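# Assemble two printed parts to match the stand sample

## Task

Join the two printed parts so they match the already assembled example sitting on the stand, and do it quickly. The robot must not tip over or finish leaning, and nothing may be knocked about or pushed out of the work area; any of these means failure.

## Robot and tools

Robot: a wheeled base with a lifting column carrying a head and two six-joint arms, left and right, each with a two-finger gripper. Shoulder height S = 0.90 m + column_m. Folded, the robot is 0.73 m long, 0.62 m wide, and its front sits 0.40 m ahead of the column. The base drives forward or back and turns in place; it cannot move sideways.

Frames: the base frame has its origin on the floor under the column, between the drive wheels, with x forward, y to the left and z up, in metres. left_hand and right_hand are reported in it: the point where the fingers meet (tips are 8 mm further), with quat_wxyz turning (0,0,1) into the finger direction. base_odometry is in the odometry frame (the base frame at the start), counts wheel rotation only, and gives heading in rad, left positive.

move: one action per call. base: an object holding exactly one key. translate_m is a relative drive in metres from where the base now is, forward positive, -3 to 3. rotate_rad is a relative turn in place, counter-clockwise (left) positive, -3.2 to 3.2. joints: a single object naming any joints you want, each value an absolute target, not an offset. column_m 0 to 0.8 m; head_tilt_rad -0.61 to 1.308 (0 level, positive down); for each arm, prefix left_ or right_: joint1_rad -2.879 to 2.879, joint2_rad 0 to 3.141, joint3_rad 0 to 3.019, joint4_rad -1.692 to 1.57, joint5_rad -1.57 to 1.57 (sideways swing, positive to robot's right), joint6_rad -2.094 to 2.094 (hand roll, positive clockwise seen from behind), gripper_m 0 to 0.093 m fingertip gap. speeds: optional caps for this action, translate_m 0.05 to 0.8 m/s, rotate_rad 0.1 to 1 rad/s. min_time_s 0.1 to 8 s: shortest duration for arm and gripper motions. cameras: list of cam_head_left, cam_head_right, cam_left_wrist, cam_right_wrist, nav_camera or all. blocking: true (default) returns after everything rests; false returns in about 0.5 s while motion continues. Unknown keys make a call invalid; out-of-range values get it refused. A call with no action just reports state and images.

Arm geometry (typical): with joint1 at -1.57 (left) or 1.57 (right) and joints 5 and 6 at 0, the arm moves in a vertical plane 0.23 m beside the column. With a = j2 - 0.35, b = 1.05 + j2 - j3, c = b - j4, the hand is about 0.12 + 0.39 sin a + 0.38 cos b + 0.25 cos c m ahead and S + 0.39 cos a - 0.38 sin b - 0.25 sin c m high. Example: j2, j3, j4 = 0.92, 0.78, 0.14 gives 0.60 m ahead, 0.25 m under S. Real hands may sit up to 7 cm lower and nearer (more when loaded); trust the reported hand position.

wait: seconds 0 to 10, optional cameras; returns early once running moves settle. wait(0) shows an unfinished non-blocking move under "earlier move". stop: brakes all your running motions; they report "stopped". zoom_image: camera plus region [x0, y0, x1, y1] in image pixels, top-left origin, at most 504 by 504, on the newest images only. finished_scene: ends the scene permanently; the parts must stay assembled without the robot.

Result lines: "move" reads done, or the worst status. base_status and joint_status per motion: moving, done, off_target, contact_stop (column or base only), time_out, not_followed, stopped, limit_stop_at_motor_heat. A stop you did not order cancels the rest of your calls in that reply. on_its_own lists what the robot did unasked; "held at" there is a target. "joint command not followed" means the arms would come too near each other or the body; back the moved joints off by 0.05 rad or more. turned_by_wheels differing from turned_by_imu by over about 4 % and 0.05 rad means slipping or a collision. base_tilt gives forward and right lean in degrees. motor_effort shows wheel load in percent with peaks in brackets; wheel_motors_off 1 means an overload cut-off for 2 s. A gripper reading staying 0.003 m or more above its target means it is holding something; to release, command a target clearly above the reading. Joint targets within about 0.03 rad (0.08 for joints 2 and 3) of the current value may not move at all yet say done. Raising a hand also drags it toward the column.

Grippers: fingers 7 cm long, 1.5 cm thick at the tips, 7 cm at the base; the wrist camera sticks out 11 cm on one side.

Avoid: arms colliding or pressing on each other (including grippers), which can end everything; fast or simultaneous stretched swings, which overshoot up to about 30 degrees and rock or tip the robot; arms pushing against things for long (motors overheat and the arm drops; MOTOR HOT warns first, sometimes not); dropping or flinging parts; hard contact with tables or fixed objects. After a base contact_stop, back 0.05 m away. A blocked arm keeps pushing; send its current joint readings back as targets to relax it. Column contact_stop on the way down means a hand touched something; raise it 0.2 m before lowering again. While you think, the simulation keeps running.

Each tool is called after "Request:" in YAML: its name, and indented under it one key for each argument.

## Session

Request:
move:

Scene clock: 0.00 s.
Joint torques (N m): no reading
Heat: left arm: hottest waist 26 °C; right arm: hottest shoulder 28 °C.
base_odometry: x=+0.000 y=+0.000 heading=+0.000
turned_by_wheels: +0.000
turned_by_imu: +0.000
base_tilt: forward=+0.3 right=+0.6
base_status: not commanded
joint_positions: column_m=+0.554 head_tilt_rad=+0.876 left_joint1_rad=-1.590 left_joint2_rad=+0.886 left_joint3_rad=+0.379 left_joint4_rad=-0.959 left_joint5_rad=+0.011 left_joint6_rad=-0.079 left_gripper_m=+0.09396 right_joint1_rad=+1.579 right_joint2_rad=+0.890 right_joint3_rad=+0.408 right_joint4_rad=-0.964 right_joint5_rad=+0.043 right_joint6_rad=+0.025 right_gripper_m=+0.09396
joint_status: not commanded
wheel_motors_off: 0
motor_effort: left_wheel=+2 right_wheel=+3
left_hand: x=+0.1273 y=+0.2188 z=+1.2588 quat_wxyz=(+0.454, +0.030, -0.890, -0.008) (m; base frame)
right_hand: x=+0.1415 y=-0.2311 z=+1.2542 quat_wxyz=(+0.444, +0.002, -0.896, +0.022) (m; base frame)
pictures: cam_head_left, cam_head_right, cam_left_wrist, cam_right_wrist, nav_camera

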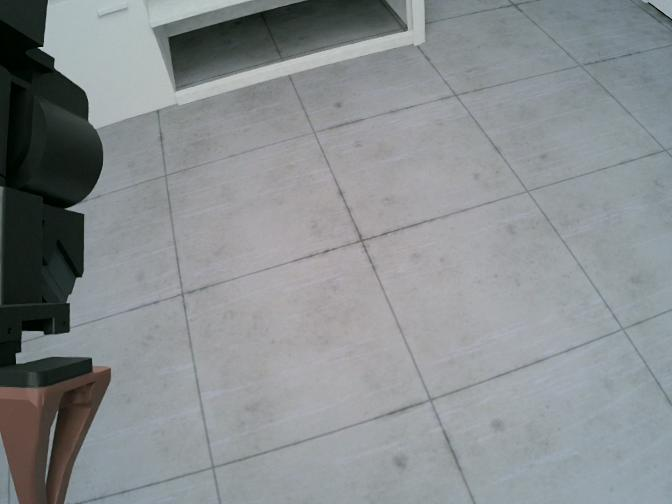

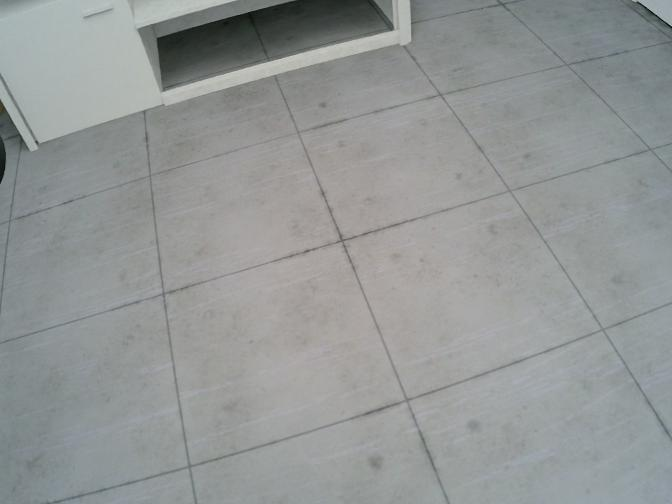

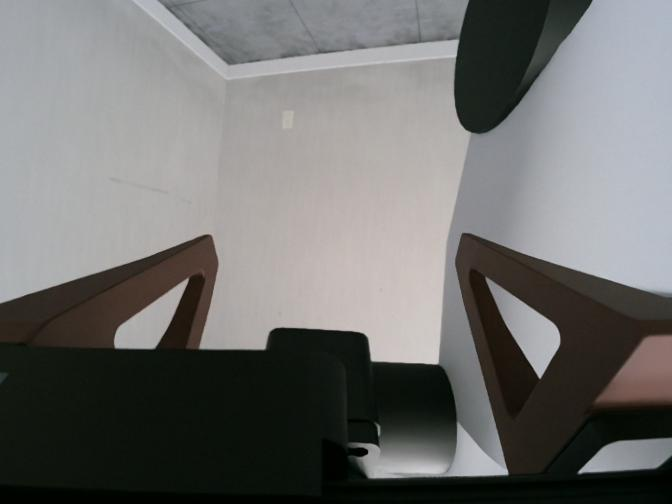

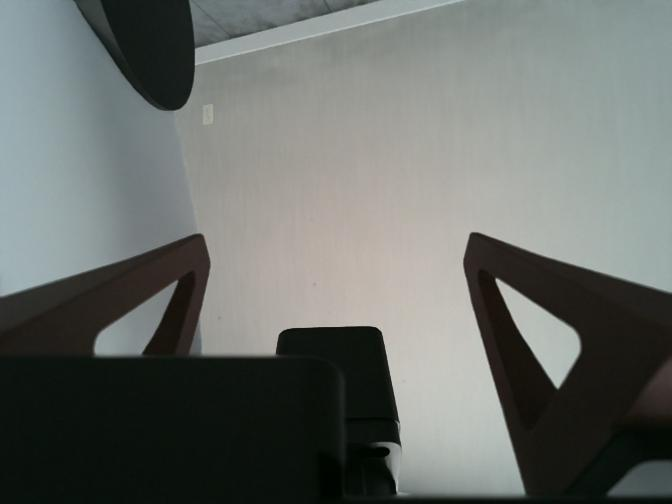

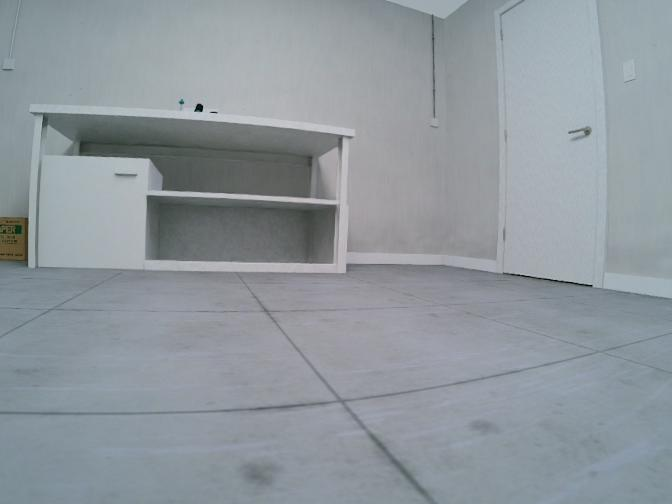

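Request:
move:
  joints: {"head_tilt_rad": 0.4}
  cameras: ["cam_head_left","cam_head_right"]

Scene clock: 3.13 s.
Joint torques (N m): left_arm=[2.26 -9 -2 -1.55 0.03 -0.02] | right_arm=[0.03 -9.29 -1.05 -1.42 0.05 0]
Heat: left arm: hottest waist 26 °C; right arm: hottest shoulder 28 °C.
move: done
base_odometry: x=+0.000 y=+0.000 heading=+0.000
turned_by_wheels: +0.000
turned_by_imu: -0.001
base_tilt: forward=+0.3 right=+0.6
base_status: not commanded
joint_positions: column_m=+0.554 head_tilt_rad=+0.419 left_joint1_rad=-1.590 left_joint2_rad=+0.886 left_joint3_rad=+0.379 left_joint4_rad=-0.959 left_joint5_rad=+0.011 left_joint6_rad=-0.079 left_gripper_m=+0.09396 right_joint1_rad=+1.579 right_joint2_rad=+0.890 right_joint3_rad=+0.408 right_joint4_rad=-0.964 right_joint5_rad=+0.043 right_joint6_rad=+0.025 right_gripper_m=+0.09396
joint_status: all done
wheel_motors_off: 0
motor_effort: left_wheel=+1(4) right_wheel=+3(4)
left_hand: x=+0.1273 y=+0.2188 z=+1.2588 quat_wxyz=(+0.454, +0.030, -0.890, -0.008) (m; base frame)
right_hand: x=+0.1415 y=-0.2311 z=+1.2542 quat_wxyz=(+0.444, +0.002, -0.896, +0.022) (m; base frame)
pictures: cam_head_left, cam_head_right
camera_calibration:
cam_head_left: T_world_to_cam=[[0.106981, -0.991314, -0.0764913, 0.126228], [-0.395488, 0.0281567, -0.918039, 1.42299], [0.912219, 0.128465, -0.389041, 0.484403], [0, 0, 0, 1]] pos_world=[0.107389, 0.0228366, 1.50447]
cam_head_right: T_world_to_cam=[[0.107601, -0.991236, -0.0766363, 0.0635699], [-0.394811, 0.0281422, -0.918331, 1.42343], [0.91244, 0.12907, -0.388323, 0.48322], [0, 0, 0, 1]] pos_world=[0.114239, -0.0394149, 1.4997]

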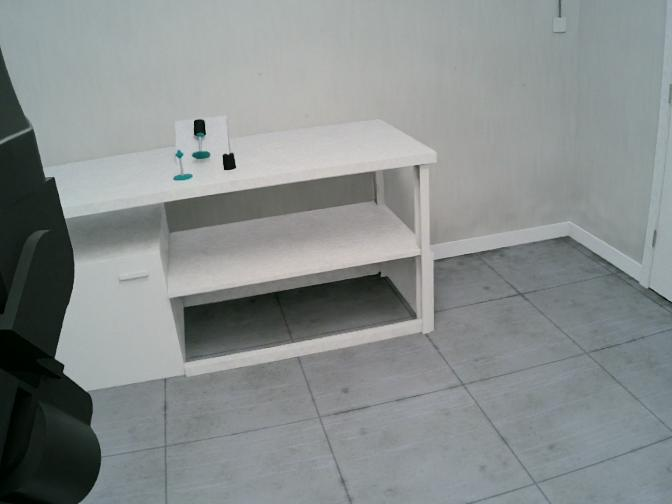

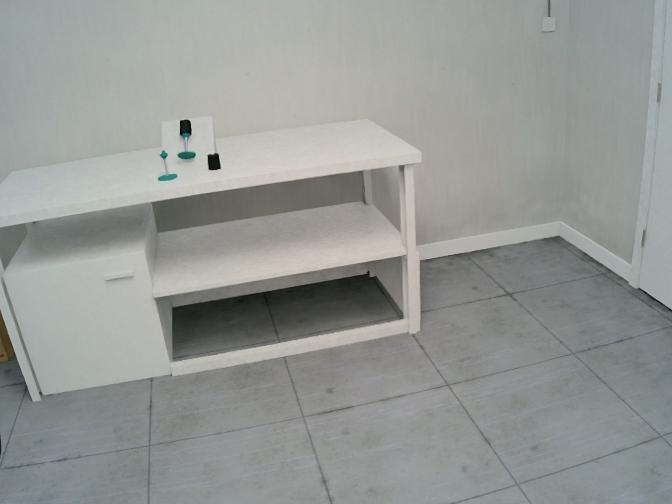

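Request:
zoom_image:
  camera: "cam_head_left"
  region: [140, 100, 280, 205]

Request:
zoom_image:
  camera: "cam_head_right"
  region: [120, 100, 260, 205]

Scaled by 3.600 from the camera's 672x504 image, which has a finer 960x720 frame.

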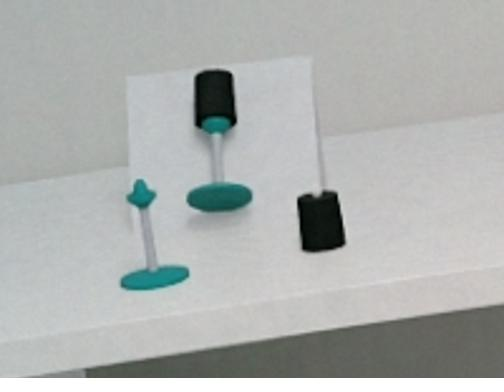

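Scaled by 3.600 from the camera's 672x504 image, which has a finer 960x720 frame.

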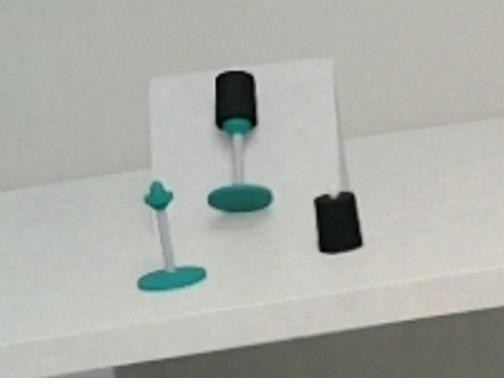

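Request:
move:
  base: {"rotate_rad": 0.34}

Request:
move:
  base: {"translate_m": 1.45}
  joints: {"head_tilt_rad": 0.7}
  cameras: ["cam_head_left","cam_head_right","nav_camera"]

Scene clock: 39.30 s.
Joint torques (N m): left_arm=[2.08 -9.05 -2.03 -1.57 0.03 -0.02] | right_arm=[0.5 -9.47 -0.85 -1.55 0.06 0]
Heat: left arm: hottest waist 26 °C; right arm: hottest shoulder 28 °C.
move: done
base_odometry: x=+0.000 y=+0.000 heading=+0.339
turned_by_wheels: +0.339
turned_by_imu: +0.327
base_tilt: forward=+0.3 right=+0.6
base_status: done
joint_positions: column_m=+0.554 head_tilt_rad=+0.419 left_joint1_rad=-1.590 left_joint2_rad=+0.886 left_joint3_rad=+0.379 left_joint4_rad=-0.959 left_joint5_rad=+0.011 left_joint6_rad=-0.079 left_gripper_m=+0.09396 right_joint1_rad=+1.579 right_joint2_rad=+0.890 right_joint3_rad=+0.408 right_joint4_rad=-0.964 right_joint5_rad=+0.043 right_joint6_rad=+0.025 right_gripper_m=+0.09396
joint_status: not commanded
wheel_motors_off: 0
motor_effort: left_wheel=+1(33) right_wheel=+2(53)
left_hand: x=+0.1273 y=+0.2189 z=+1.2588 quat_wxyz=(+0.454, +0.030, -0.890, -0.008) (m; base frame)
right_hand: x=+0.1415 y=-0.2311 z=+1.2542 quat_wxyz=(+0.444, +0.002, -0.896, +0.022) (m; base frame)
pictures: none

Scene clock: 43.17 s.
Joint torques (N m): left_arm=[2.2 -9.05 -2.06 -1.62 0.03 -0.02] | right_arm=[-0.09 -9.35 -1.01 -1.58 0 0]
Heat: left arm: hottest waist 26 °C; right arm: hottest shoulder 28 °C.
move: done
base_odometry: x=+1.367 y=+0.483 heading=+0.340
turned_by_wheels: +0.001
turned_by_imu: +0.003
base_tilt: forward=+0.4 right=+0.5
base_status: done
joint_positions: column_m=+0.554 head_tilt_rad=+0.703 left_joint1_rad=-1.590 left_joint2_rad=+0.886 left_joint3_rad=+0.378 left_joint4_rad=-0.959 left_joint5_rad=+0.011 left_joint6_rad=-0.079 left_gripper_m=+0.09396 right_joint1_rad=+1.579 right_joint2_rad=+0.890 right_joint3_rad=+0.407 right_joint4_rad=-0.964 right_joint5_rad=+0.043 right_joint6_rad=+0.025 right_gripper_m=+0.09396
joint_status: all done
wheel_motors_off: 0
motor_effort: left_wheel=-1(46) right_wheel=+0(48)
left_hand: x=+0.1271 y=+0.2189 z=+1.2589 quat_wxyz=(+0.454, +0.030, -0.890, -0.008) (m; base frame)
right_hand: x=+0.1409 y=-0.2311 z=+1.2544 quat_wxyz=(+0.445, +0.002, -0.895, +0.022) (m; base frame)
pictures: cam_head_left, cam_head_right, nav_camera
camera_calibration:
cam_head_left: T_world_to_cam=[[0.0812374, -0.991315, -0.103416, 0.16898], [-0.637017, 0.0281597, -0.770336, 1.20759], [0.766557, 0.128457, -0.629197, 0.861532], [0, 0, 0, 1]] pos_world=[0.0951115, 0.0228366, 1.4898]
cam_head_right: T_world_to_cam=[[0.0817913, -0.991237, -0.103728, 0.106578], [-0.636449, 0.0281451, -0.770805, 1.20835], [0.76697, 0.129063, -0.628569, 0.860429], [0, 0, 0, 1]] pos_world=[0.100409, -0.0394149, 1.48329]

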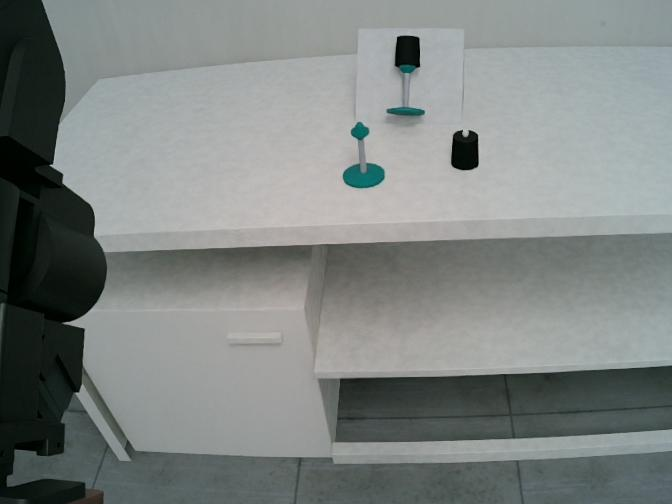

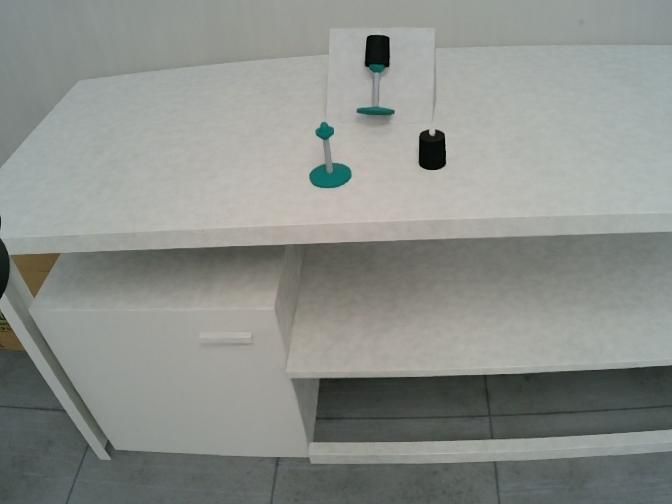

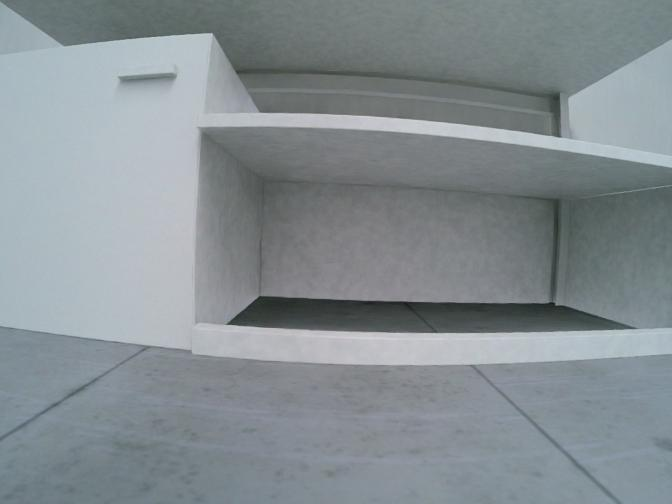

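Request:
zoom_image:
  camera: "cam_head_left"
  region: [330, 20, 490, 200]

Request:
zoom_image:
  camera: "cam_head_right"
  region: [300, 20, 460, 200]

Scaled by 2.800 from the camera's 672x504 image, which has a finer 960x720 frame.

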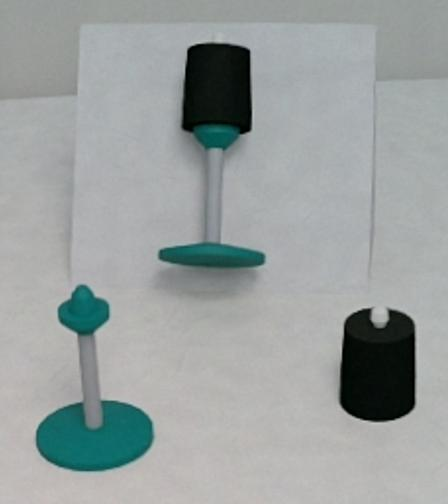

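Scaled by 2.800 from the camera's 672x504 image, which has a finer 960x720 frame.

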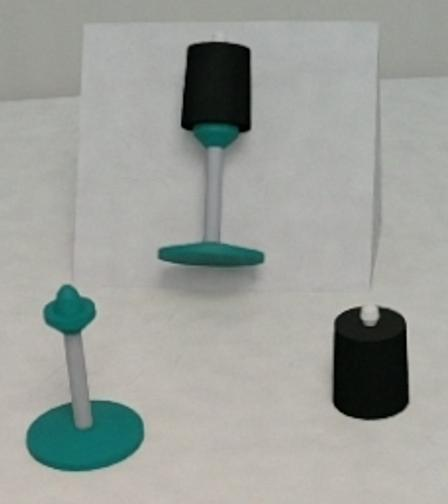

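Request:
move:
  joints: {"column_m": 0.72, "right_joint1_rad": 1.571, "right_joint2_rad": 1.509, "right_joint3_rad": 1.346, "right_joint4_rad": -0.358, "right_joint5_rad": 0, "right_joint6_rad": 0, "head_tilt_rad": 0.85}
  cameras: ["cam_head_left","cam_head_right","cam_right_wrist"]

Scene clock: 97.00 s.
Joint torques (N m): left_arm=[2.2 -9 -2.02 -1.57 0.03 -0.02] | right_arm=[-0.73 -22.12 3.15 0.18 -0.07 -0.02]
Heat: left arm: hottest waist 26 °C; right arm: hottest shoulder 29 °C.
move: done
base_odometry: x=+1.367 y=+0.483 heading=+0.340
turned_by_wheels: +0.000
turned_by_imu: -0.001
base_tilt: forward=+0.3 right=+0.6
base_status: not commanded
joint_positions: column_m=+0.720 head_tilt_rad=+0.851 left_joint1_rad=-1.590 left_joint2_rad=+0.886 left_joint3_rad=+0.378 left_joint4_rad=-0.959 left_joint5_rad=+0.011 left_joint6_rad=-0.079 left_gripper_m=+0.09396 right_joint1_rad=+1.577 right_joint2_rad=+1.504 right_joint3_rad=+1.344 right_joint4_rad=-0.360 right_joint5_rad=+0.003 right_joint6_rad=+0.003 right_gripper_m=+0.09396
joint_status: all done
wheel_motors_off: 0
motor_effort: left_wheel=+2(7) right_wheel=-3(3)
left_hand: x=+0.1271 y=+0.2189 z=+1.4248 quat_wxyz=(+0.454, +0.030, -0.890, -0.008) (m; base frame)
right_hand: x=+0.6130 y=-0.2216 z=+1.1715 quat_wxyz=(-0.002, +0.000, -1.000, -0.002) (m; base frame)
pictures: cam_head_left, cam_head_right, cam_right_wrist
camera_calibration:
cam_head_left: T_world_to_cam=[[0.0650888, -0.991315, -0.114272, 0.205461], [-0.743791, 0.0281447, -0.667819, 1.16584], [0.665236, 0.128462, -0.735499, 1.15231], [0, 0, 0, 1]] pos_world=[0.0872091, 0.0228366, 1.64957]
cam_head_right: T_world_to_cam=[[0.0655905, -0.991237, -0.114663, 0.143248], [-0.743299, 0.0281301, -0.668368, 1.1668], [0.665736, 0.129067, -0.73494, 1.15122], [0, 0, 0, 1]] pos_world=[0.0914763, -0.0394149, 1.64236]
cam_right_wrist: T_world_to_cam=[[-0.00118203, -0.999999, 0.000117255, -0.221878], [-0.80569, 0.00102181, 0.592336, -0.197649], [-0.592336, 0.000605689, -0.805691, 1.4342], [0, 0, 0, 1]] pos_world=[0.690022, -0.222545, 1.27262]

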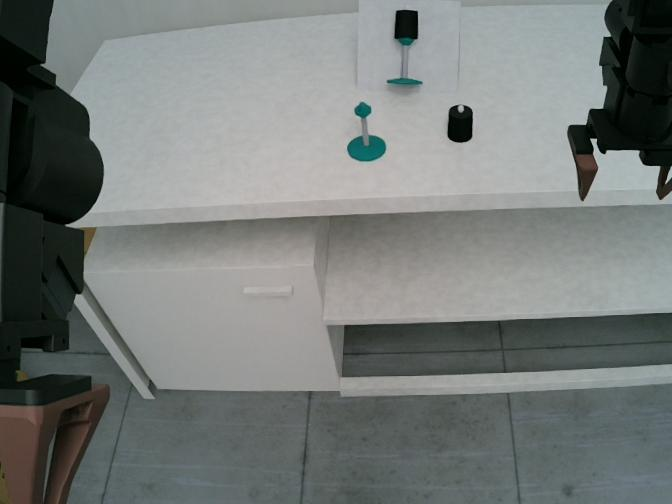

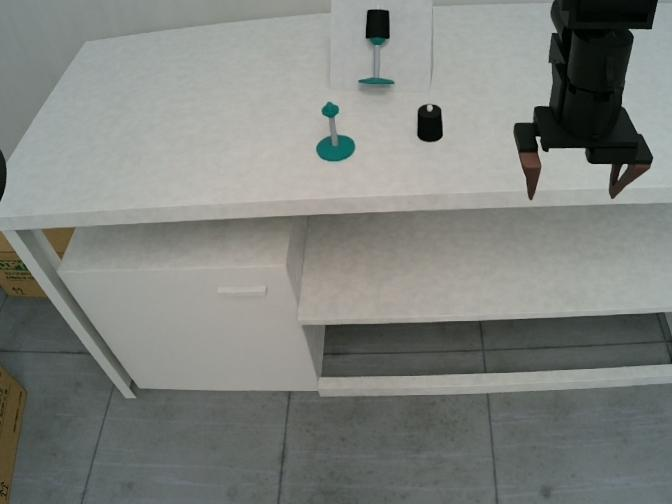

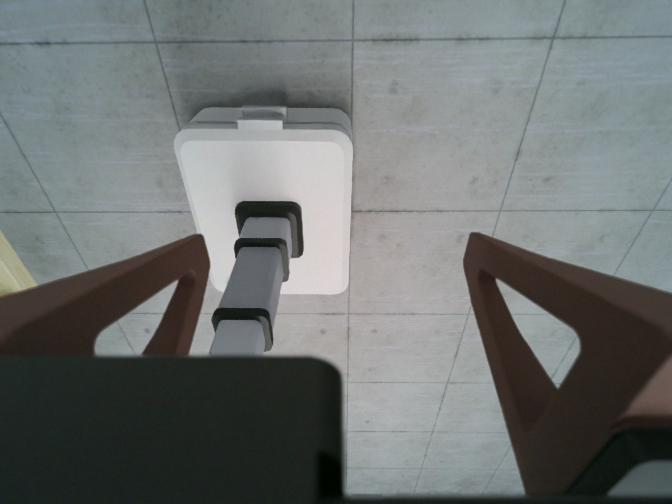

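Request:
move:
  base: {"translate_m": 0.40}
  speeds: {"translate_m": 0.3}
  joints: {"head_tilt_rad": 1.0}
  cameras: ["cam_head_left","cam_head_right","nav_camera"]

Scene clock: 107.73 s.
Joint torques (N m): left_arm=[2.2 -9 -1.87 -1.58 0.03 -0.02] | right_arm=[-0.56 -22.07 3.34 0.17 -0.07 -0.01]
Heat: left arm: hottest waist 26 °C; right arm: hottest shoulder 32 °C.
move: done
base_odometry: x=+1.744 y=+0.616 heading=+0.340
turned_by_wheels: +0.000
turned_by_imu: +0.000
base_tilt: forward=+0.2 right=+0.6
base_status: done
joint_positions: column_m=+0.720 head_tilt_rad=+1.000 left_joint1_rad=-1.590 left_joint2_rad=+0.886 left_joint3_rad=+0.378 left_joint4_rad=-0.959 left_joint5_rad=+0.011 left_joint6_rad=-0.079 left_gripper_m=+0.09396 right_joint1_rad=+1.577 right_joint2_rad=+1.504 right_joint3_rad=+1.344 right_joint4_rad=-0.360 right_joint5_rad=+0.003 right_joint6_rad=+0.003 right_gripper_m=+0.09396
joint_status: all done
wheel_motors_off: 0
motor_effort: left_wheel=-1(31) right_wheel=+0(30)
left_hand: x=+0.1271 y=+0.2189 z=+1.4248 quat_wxyz=(+0.454, +0.030, -0.890, -0.008) (m; base frame)
right_hand: x=+0.6127 y=-0.2216 z=+1.1715 quat_wxyz=(-0.001, +0.000, -1.000, -0.002) (m; base frame)
pictures: cam_head_left, cam_head_right, nav_camera
camera_calibration:
cam_head_left: T_world_to_cam=[[0.047394, -0.991314, -0.122677, 0.220681], [-0.834686, 0.0281583, -0.550006, 0.96939], [0.548683, 0.128463, -0.826102, 1.31268], [0, 0, 0, 1]] pos_world=[0.078433, 0.0228366, 1.64465]
cam_head_right: T_world_to_cam=[[0.047832, -0.991236, -0.123138, 0.158597], [-0.834281, 0.0281438, -0.550621, 0.970487], [0.549261, 0.129069, -0.825623, 1.31177], [0, 0, 0, 1]] pos_world=[0.0815678, -0.0394149, 1.63693]

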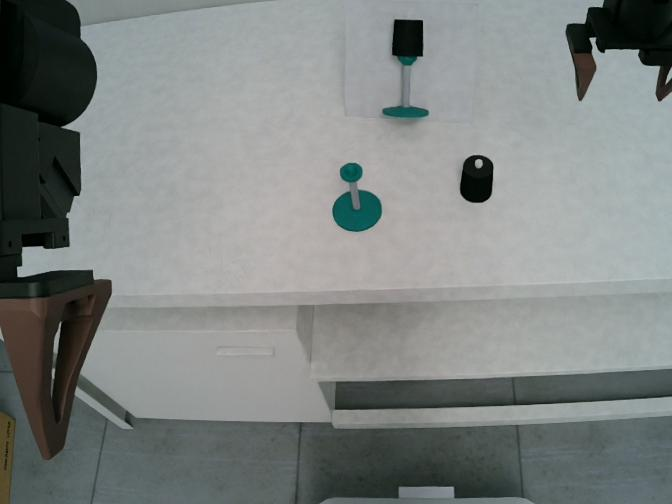

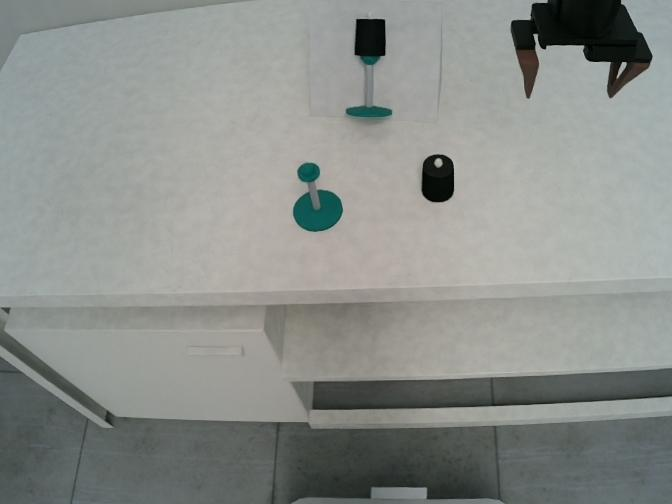

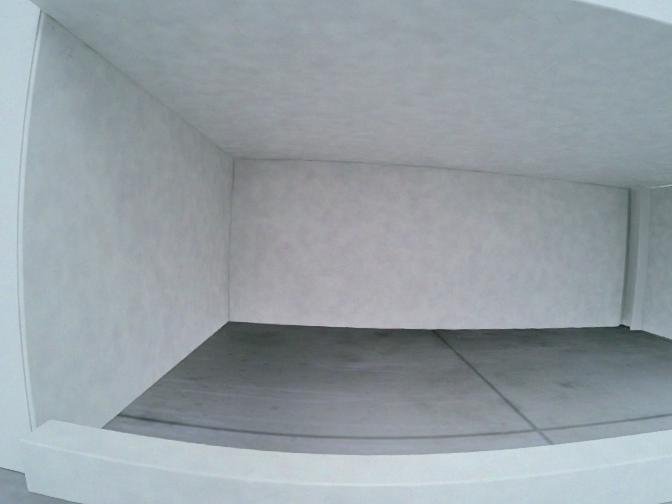

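Request:
move:
  base: {"rotate_rad": 0.215}
  speeds: {"rotate_rad": 0.4}

Request:
move:
  base: {"translate_m": 0.047}
  speeds: {"translate_m": 0.1}
  joints: {"column_m": 0.6}
  cameras: ["cam_head_left","cam_head_right","cam_right_wrist","nav_camera"]

Scene clock: 127.37 s.
Joint torques (N m): left_arm=[2.2 -9.11 -1.99 -1.57 0.02 -0.02] | right_arm=[-0.15 -21.89 3.18 0.13 -0.06 -0.03]
Heat: left arm: hottest waist 26 °C; right arm: hottest shoulder 34 °C.
move: done
base_odometry: x=+1.745 y=+0.617 heading=+0.554
turned_by_wheels: +0.214
turned_by_imu: +0.205
base_tilt: forward=+0.3 right=+0.5
base_status: done
joint_positions: column_m=+0.720 head_tilt_rad=+1.000 left_joint1_rad=-1.590 left_joint2_rad=+0.886 left_joint3_rad=+0.378 left_joint4_rad=-0.959 left_joint5_rad=+0.011 left_joint6_rad=-0.079 left_gripper_m=+0.09396 right_joint1_rad=+1.572 right_joint2_rad=+1.504 right_joint3_rad=+1.344 right_joint4_rad=-0.360 right_joint5_rad=+0.001 right_joint6_rad=+0.003 right_gripper_m=+0.09396
joint_status: not commanded
wheel_motors_off: 0
motor_effort: left_wheel=-1(46) right_wheel=+0(49)
left_hand: x=+0.1271 y=+0.2188 z=+1.4248 quat_wxyz=(+0.454, +0.030, -0.890, -0.008) (m; base frame)
right_hand: x=+0.6127 y=-0.2249 z=+1.1715 quat_wxyz=(-0.001, -0.001, -1.000, +0.000) (m; base frame)
pictures: none

Scene clock: 129.50 s.
Joint torques (N m): left_arm=[2.14 -8.94 -1.94 -1.58 0.02 -0.01] | right_arm=[-0.09 -22.07 3.15 0.44 -0.05 -0.03]
Heat: left arm: hottest waist 26 °C; right arm: hottest shoulder 34 °C.
move: done
base_odometry: x=+1.785 y=+0.641 heading=+0.555
turned_by_wheels: +0.001
turned_by_imu: +0.001
base_tilt: forward=+0.2 right=+0.6
base_status: done
joint_positions: column_m=+0.600 head_tilt_rad=+1.001 left_joint1_rad=-1.590 left_joint2_rad=+0.886 left_joint3_rad=+0.378 left_joint4_rad=-0.959 left_joint5_rad=+0.011 left_joint6_rad=-0.079 left_gripper_m=+0.09396 right_joint1_rad=+1.572 right_joint2_rad=+1.504 right_joint3_rad=+1.344 right_joint4_rad=-0.360 right_joint5_rad=+0.001 right_joint6_rad=+0.003 right_gripper_m=+0.09396
joint_status: all done
wheel_motors_off: 0
motor_effort: left_wheel=+3(48) right_wheel=+0(45)
left_hand: x=+0.1268 y=+0.2188 z=+1.3051 quat_wxyz=(+0.454, +0.030, -0.890, -0.008) (m; base frame)
right_hand: x=+0.6127 y=-0.2249 z=+1.0516 quat_wxyz=(-0.001, -0.001, -1.000, +0.000) (m; base frame)
pictures: cam_head_left, cam_head_right, cam_right_wrist, nav_camera
camera_calibration:
cam_head_left: T_world_to_cam=[[0.0473613, -0.991316, -0.12268, 0.205992], [-0.834839, 0.0281517, -0.549774, 0.903158], [0.548453, 0.128456, -0.826255, 1.21396], [0, 0, 0, 1]] pos_world=[0.078433, 0.0228366, 1.52485]
cam_head_right: T_world_to_cam=[[0.0477991, -0.991237, -0.123141, 0.14384], [-0.834434, 0.0281371, -0.55039, 0.904128], [0.549032, 0.129061, -0.825777, 1.21303], [0, 0, 0, 1]] pos_world=[0.0815678, -0.0394149, 1.51703]
cam_right_wrist: T_world_to_cam=[[-0.00383198, -0.999986, 0.00362597, -0.227276], [-0.805459, 0.00523542, 0.592629, -0.126334], [-0.59264, -0.000649625, -0.805467, 1.33715], [0, 0, 0, 1]] pos_world=[0.689821, -0.225743, 1.15273]

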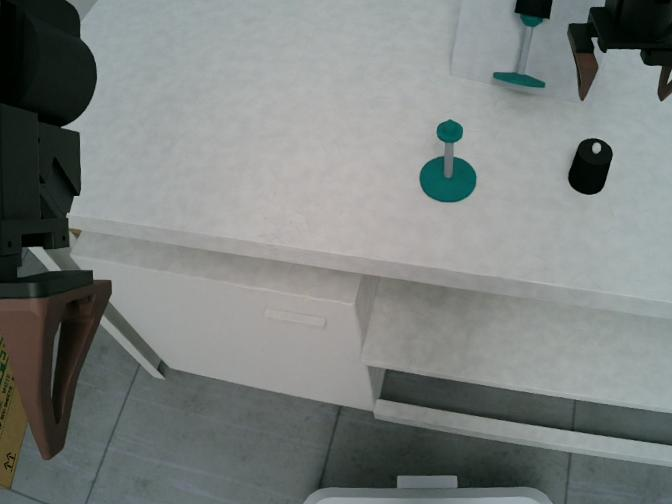

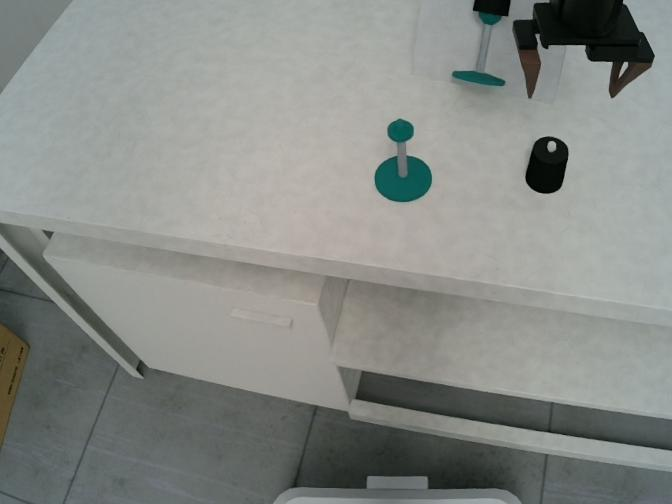

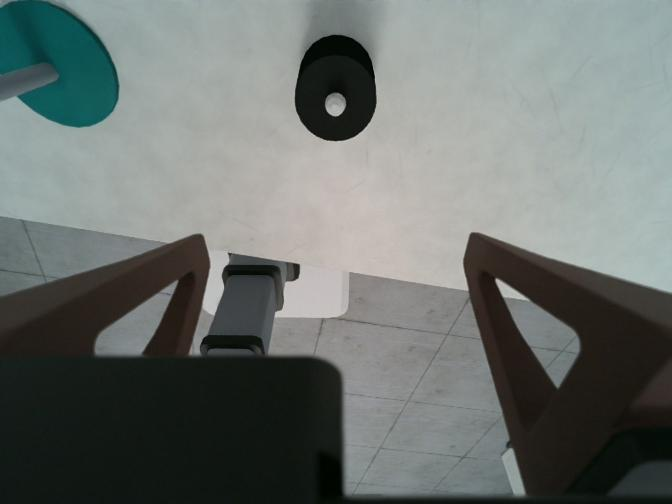

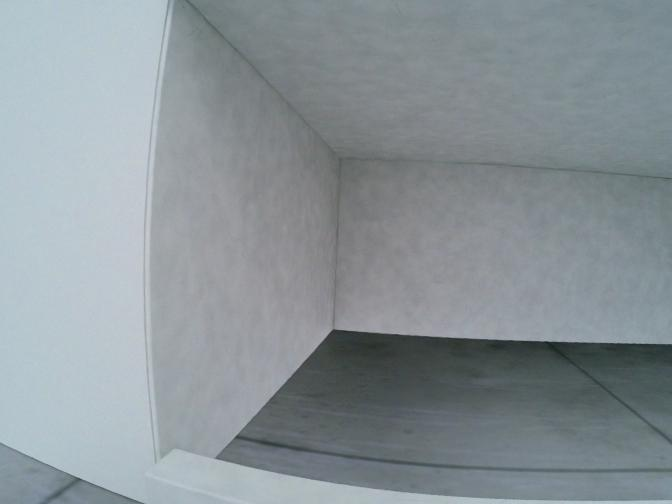

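Request:
move:
  base: {"translate_m": 0.022}
  speeds: {"translate_m": 0.1}
  joints: {"column_m": 0.54, "head_tilt_rad": 0.85}
  cameras: ["cam_head_left","cam_head_right","cam_right_wrist"]

Scene clock: 169.77 s.
Joint torques (N m): left_arm=[2.14 -8.94 -2.04 -1.57 0.02 -0.02] | right_arm=[-0.62 -22.18 3.29 0.08 -0.07 -0.07]
Heat: left arm: hottest waist 26 °C; right arm: hottest shoulder 37 °C.
move: done
base_odometry: x=+1.803 y=+0.653 heading=+0.557
turned_by_wheels: +0.001
turned_by_imu: +0.001
base_tilt: forward=+0.4 right=+0.5
base_status: done
joint_positions: column_m=+0.540 head_tilt_rad=+0.865 left_joint1_rad=-1.590 left_joint2_rad=+0.885 left_joint3_rad=+0.379 left_joint4_rad=-0.959 left_joint5_rad=+0.011 left_joint6_rad=-0.079 left_gripper_m=+0.09396 right_joint1_rad=+1.572 right_joint2_rad=+1.504 right_joint3_rad=+1.344 right_joint4_rad=-0.360 right_joint5_rad=+0.001 right_joint6_rad=+0.003 right_gripper_m=+0.09396
joint_status: all done
wheel_motors_off: 0
motor_effort: left_wheel=+1(48) right_wheel=+0(42)
left_hand: x=+0.1277 y=+0.2188 z=+1.2448 quat_wxyz=(+0.454, +0.030, -0.891, -0.008) (m; base frame)
right_hand: x=+0.6130 y=-0.2249 z=+0.9917 quat_wxyz=(-0.002, -0.001, -1.000, +0.000) (m; base frame)
pictures: cam_head_left, cam_head_right, cam_right_wrist
camera_calibration:
cam_head_left: T_world_to_cam=[[0.0635394, -0.991314, -0.115151, 0.186338], [-0.752701, 0.0281603, -0.65776, 1.03084], [0.65529, 0.128468, -0.744373, 1.03414], [0, 0, 0, 1]] pos_world=[0.0864101, 0.0228366, 1.46929]
cam_head_right: T_world_to_cam=[[0.0640357, -0.991236, -0.115549, 0.12406], [-0.752216, 0.0281457, -0.658316, 1.03168], [0.655798, 0.129074, -0.743821, 1.03314], [0, 0, 0, 1]] pos_world=[0.0905745, -0.0394149, 1.46197]
cam_right_wrist: T_world_to_cam=[[-0.00383358, -0.999986, 0.00362471, -0.227056], [-0.805707, 0.0052357, 0.592292, -0.0901354], [-0.592302, -0.000649855, -0.805716, 1.28906], [0, 0, 0, 1]] pos_world=[0.69002, -0.225743, 1.09283]

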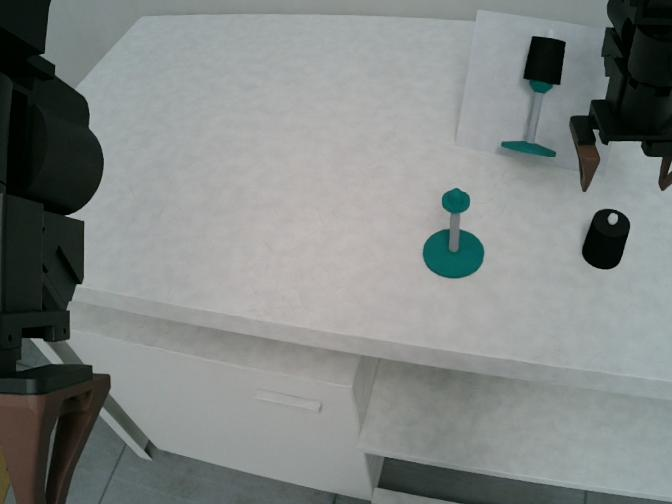

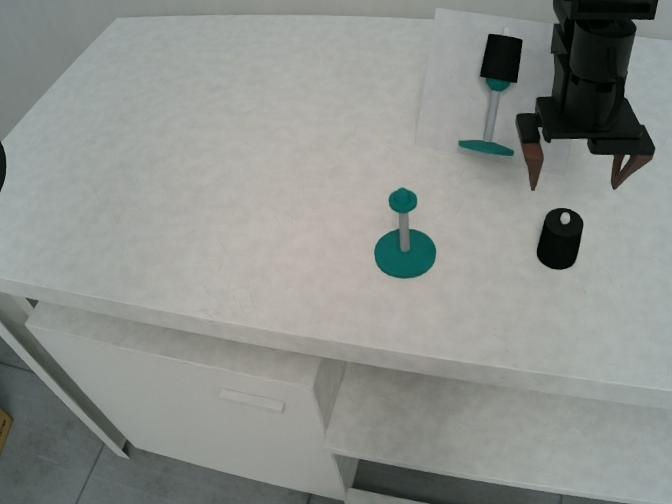

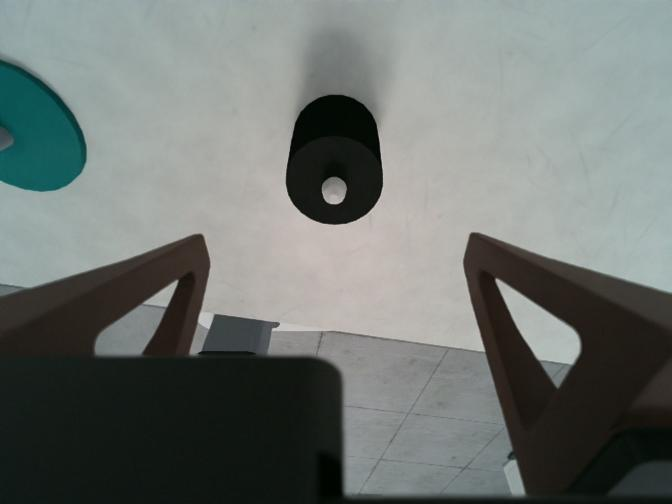

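Request:
move:
  joints: {"column_m": 0.50}
  cameras: ["cam_head_left","cam_right_wrist"]

Scene clock: 176.47 s.
Joint torques (N m): left_arm=[2.14 -8.94 -2.04 -1.55 0.02 -0.03] | right_arm=[-0.09 -22.07 3.1 0.17 -0.06 -0.01]
Heat: left arm: hottest waist 26 °C; right arm: hottest shoulder 37 °C.
move: done
base_odometry: x=+1.803 y=+0.653 heading=+0.557
turned_by_wheels: +0.000
turned_by_imu: -0.001
base_tilt: forward=+0.2 right=+0.6
base_status: not commanded
joint_positions: column_m=+0.500 head_tilt_rad=+0.865 left_joint1_rad=-1.590 left_joint2_rad=+0.885 left_joint3_rad=+0.379 left_joint4_rad=-0.959 left_joint5_rad=+0.011 left_joint6_rad=-0.079 left_gripper_m=+0.09396 right_joint1_rad=+1.572 right_joint2_rad=+1.504 right_joint3_rad=+1.344 right_joint4_rad=-0.360 right_joint5_rad=+0.001 right_joint6_rad=+0.003 right_gripper_m=+0.09396
joint_status: all done
wheel_motors_off: 0
motor_effort: left_wheel=+4(4) right_wheel=-1(1)
left_hand: x=+0.1277 y=+0.2188 z=+1.2048 quat_wxyz=(+0.454, +0.030, -0.891, -0.008) (m; base frame)
right_hand: x=+0.6130 y=-0.2249 z=+0.9517 quat_wxyz=(-0.002, -0.001, -1.000, +0.000) (m; base frame)
pictures: cam_head_left, cam_right_wrist
camera_calibration:
cam_head_left: T_world_to_cam=[[0.0635394, -0.991314, -0.115151, 0.181732], [-0.752701, 0.0281603, -0.65776, 1.00453], [0.65529, 0.128468, -0.744373, 1.00437], [0, 0, 0, 1]] pos_world=[0.0864101, 0.0228366, 1.42929]
cam_right_wrist: T_world_to_cam=[[-0.00383358, -0.999986, 0.00362471, -0.226911], [-0.805707, 0.0052357, 0.592292, -0.0664438], [-0.592302, -0.000649855, -0.805716, 1.25683], [0, 0, 0, 1]] pos_world=[0.69002, -0.225743, 1.05283]

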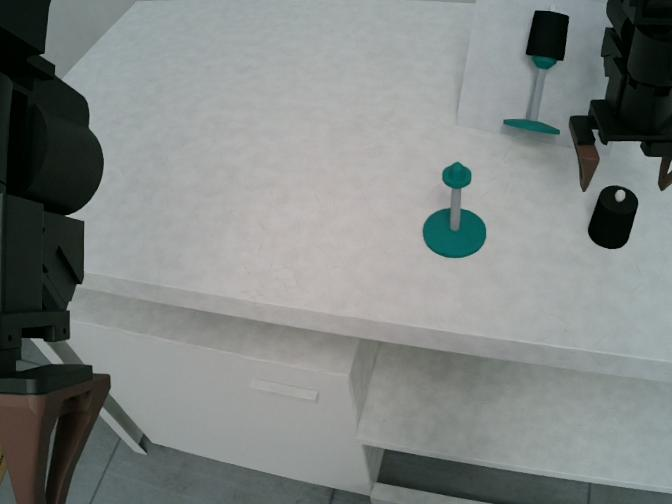

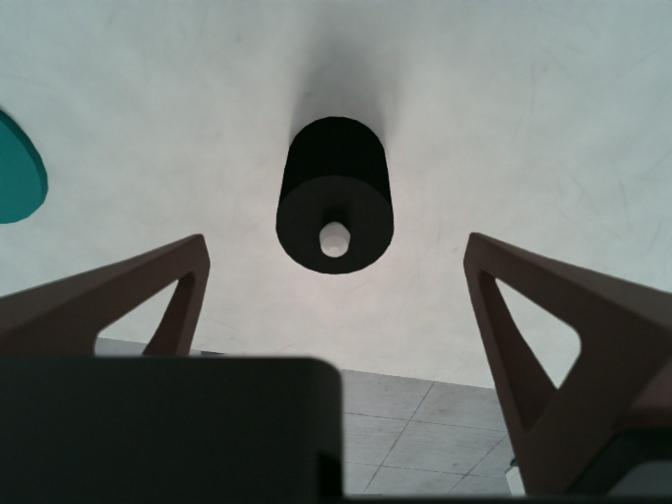

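Request:
move:
  base: {"translate_m": -0.02}
  speeds: {"translate_m": 0.05}
  cameras: ["cam_right_wrist"]

Request:
move:
  joints: {"column_m": 0.475}
  cameras: ["cam_head_left","cam_head_right","cam_right_wrist"]

Scene clock: 197.67 s.
Joint torques (N m): left_arm=[2.14 -8.88 -1.85 -1.55 0.02 -0.02] | right_arm=[-0.32 -22.24 3.06 0.31 -0.04 0]
Heat: left arm: hottest waist 26 °C; right arm: hottest shoulder 37 °C.
move: done
base_odometry: x=+1.786 y=+0.642 heading=+0.555
turned_by_wheels: -0.002
turned_by_imu: -0.003
base_tilt: forward=+0.3 right=+0.6
base_status: done
joint_positions: column_m=+0.500 head_tilt_rad=+0.865 left_joint1_rad=-1.590 left_joint2_rad=+0.885 left_joint3_rad=+0.376 left_joint4_rad=-0.959 left_joint5_rad=+0.011 left_joint6_rad=-0.079 left_gripper_m=+0.09396 right_joint1_rad=+1.572 right_joint2_rad=+1.504 right_joint3_rad=+1.343 right_joint4_rad=-0.360 right_joint5_rad=+0.001 right_joint6_rad=+0.003 right_gripper_m=+0.09396
joint_status: not commanded
wheel_motors_off: 0
motor_effort: left_wheel=-1(42) right_wheel=+0(40)
left_hand: x=+0.1260 y=+0.2189 z=+1.2054 quat_wxyz=(+0.455, +0.030, -0.890, -0.008) (m; base frame)
right_hand: x=+0.6123 y=-0.2248 z=+0.9515 quat_wxyz=(-0.001, -0.001, -1.000, +0.000) (m; base frame)
pictures: cam_right_wrist
camera_calibration:
cam_right_wrist: T_world_to_cam=[[-0.00384231, -0.999987, 0.00326839, -0.226532], [-0.805032, 0.00503209, 0.593211, -0.068226], [-0.593219, -0.000351861, -0.805041, 1.25622], [0, 0, 0, 1]] pos_world=[0.689422, -0.225743, 1.05252]

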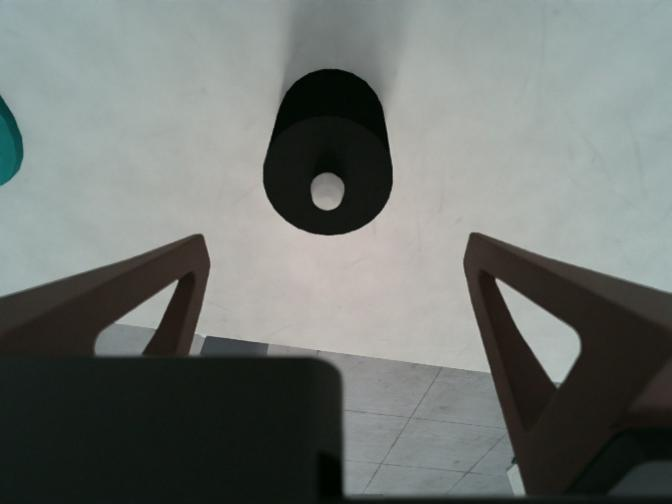

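Scene clock: 198.57 s.
Joint torques (N m): left_arm=[2.14 -8.94 -1.81 -1.58 0.03 -0.02] | right_arm=[-0.56 -22.3 3.32 0.13 -0.05 0.02]
Heat: left arm: hottest waist 26 °C; right arm: hottest shoulder 37 °C.
move: done
base_odometry: x=+1.786 y=+0.642 heading=+0.555
turned_by_wheels: +0.000
turned_by_imu: +0.000
base_tilt: forward=+0.2 right=+0.5
base_status: not commanded
joint_positions: column_m=+0.475 head_tilt_rad=+0.865 left_joint1_rad=-1.590 left_joint2_rad=+0.885 left_joint3_rad=+0.376 left_joint4_rad=-0.959 left_joint5_rad=+0.011 left_joint6_rad=-0.079 left_gripper_m=+0.09396 right_joint1_rad=+1.572 right_joint2_rad=+1.504 right_joint3_rad=+1.343 right_joint4_rad=-0.360 right_joint5_rad=+0.001 right_joint6_rad=+0.003 right_gripper_m=+0.09396
joint_status: all done
wheel_motors_off: 0
motor_effort: left_wheel=+1(4) right_wheel=+2(2)
left_hand: x=+0.1260 y=+0.2189 z=+1.1804 quat_wxyz=(+0.455, +0.030, -0.890, -0.008) (m; base frame)
right_hand: x=+0.6123 y=-0.2248 z=+0.9265 quat_wxyz=(-0.001, -0.001, -1.000, +0.000) (m; base frame)
pictures: cam_head_left, cam_head_right, cam_right_wrist
camera_calibration:
cam_head_left: T_world_to_cam=[[0.0635609, -0.991315, -0.115131, 0.178823], [-0.752556, 0.0281592, -0.657925, 0.988302], [0.655453, 0.128461, -0.74423, 0.985542], [0, 0, 0, 1]] pos_world=[0.0864101, 0.0228366, 1.40429]
cam_head_right: T_world_to_cam=[[0.0640574, -0.991236, -0.115529, 0.11652], [-0.752071, 0.0281446, -0.65848, 0.989108], [0.655961, 0.129067, -0.743678, 0.984572], [0, 0, 0, 1]] pos_world=[0.0905745, -0.0394149, 1.39697]
cam_right_wrist: T_world_to_cam=[[-0.00384231, -0.999987, 0.00326839, -0.22645], [-0.805032, 0.00503209, 0.593211, -0.0533957], [-0.593219, -0.000351861, -0.805041, 1.2361], [0, 0, 0, 1]] pos_world=[0.689422, -0.225743, 1.02752]

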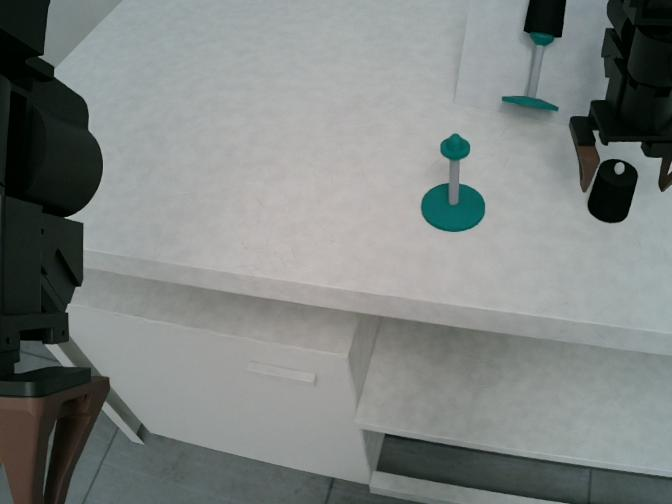

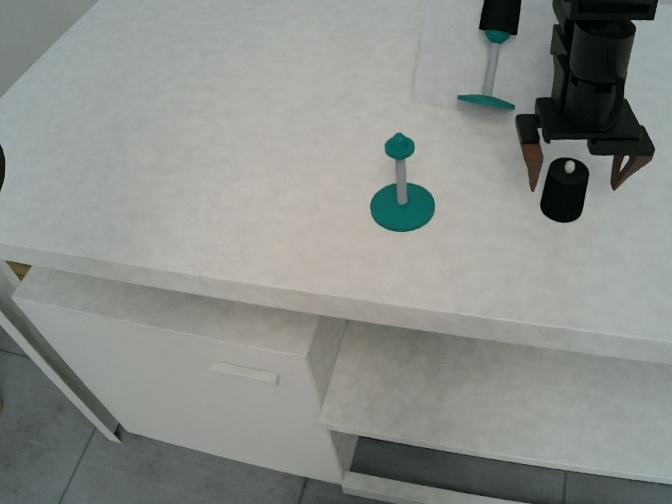

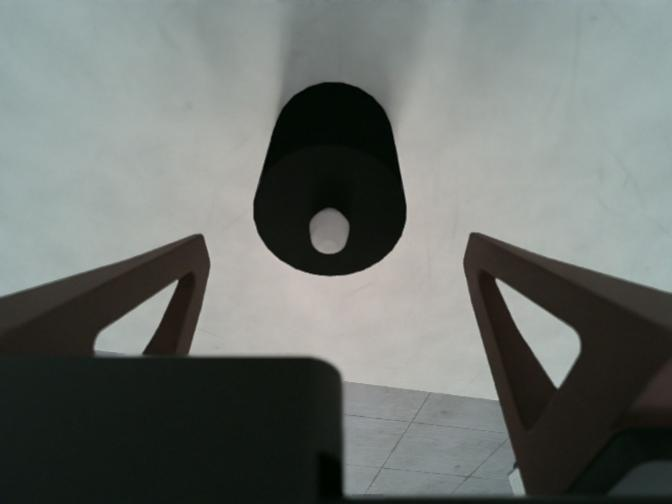

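Request:
move:
  base: {"translate_m": 0.011}
  speeds: {"translate_m": 0.05}
  joints: {"column_m": 0.455}
  cameras: ["cam_head_right","cam_right_wrist"]

Scene clock: 207.00 s.
Joint torques (N m): left_arm=[2.14 -8.88 -1.95 -1.59 0.02 -0.02] | right_arm=[-0.03 -22.07 3.08 0.17 0.01 0]
Heat: left arm: hottest waist 26 °C; right arm: hottest shoulder 38 °C.
move: done
base_odometry: x=+1.796 y=+0.648 heading=+0.556
turned_by_wheels: +0.001
turned_by_imu: +0.001
base_tilt: forward=+0.3 right=+0.6
base_status: done
joint_positions: column_m=+0.455 head_tilt_rad=+0.864 left_joint1_rad=-1.590 left_joint2_rad=+0.885 left_joint3_rad=+0.379 left_joint4_rad=-0.959 left_joint5_rad=+0.011 left_joint6_rad=-0.079 left_gripper_m=+0.09396 right_joint1_rad=+1.572 right_joint2_rad=+1.504 right_joint3_rad=+1.343 right_joint4_rad=-0.360 right_joint5_rad=+0.001 right_joint6_rad=+0.003 right_gripper_m=+0.09396
joint_status: all done
wheel_motors_off: 0
motor_effort: left_wheel=+1(44) right_wheel=+0(40)
left_hand: x=+0.1275 y=+0.2188 z=+1.1599 quat_wxyz=(+0.454, +0.030, -0.891, -0.008) (m; base frame)
right_hand: x=+0.6121 y=-0.2248 z=+0.9063 quat_wxyz=(-0.001, -0.001, -1.000, +0.000) (m; base frame)
pictures: cam_head_right, cam_right_wrist
camera_calibration:
cam_head_right: T_world_to_cam=[[0.0640879, -0.991237, -0.11551, 0.114173], [-0.751977, 0.0281274, -0.658589, 0.976154], [0.656067, 0.129068, -0.743584, 0.969495], [0, 0, 0, 1]] pos_world=[0.0906745, -0.039415, 1.37697]
cam_right_wrist: T_world_to_cam=[[-0.00384156, -0.999987, 0.00327015, -0.226386], [-0.804818, 0.00503266, 0.593501, -0.0419322], [-0.593509, -0.000351904, -0.804827, 1.21976], [0, 0, 0, 1]] pos_world=[0.689322, -0.225743, 1.00732]

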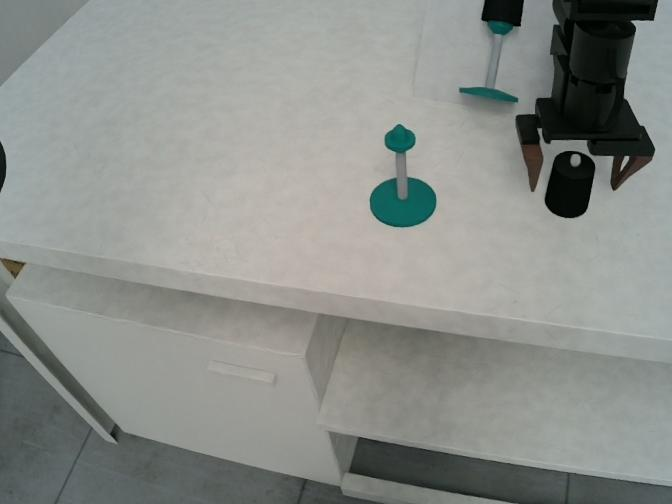

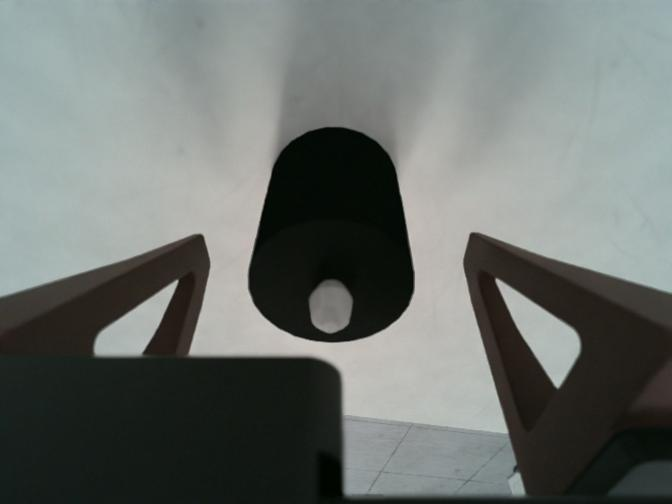

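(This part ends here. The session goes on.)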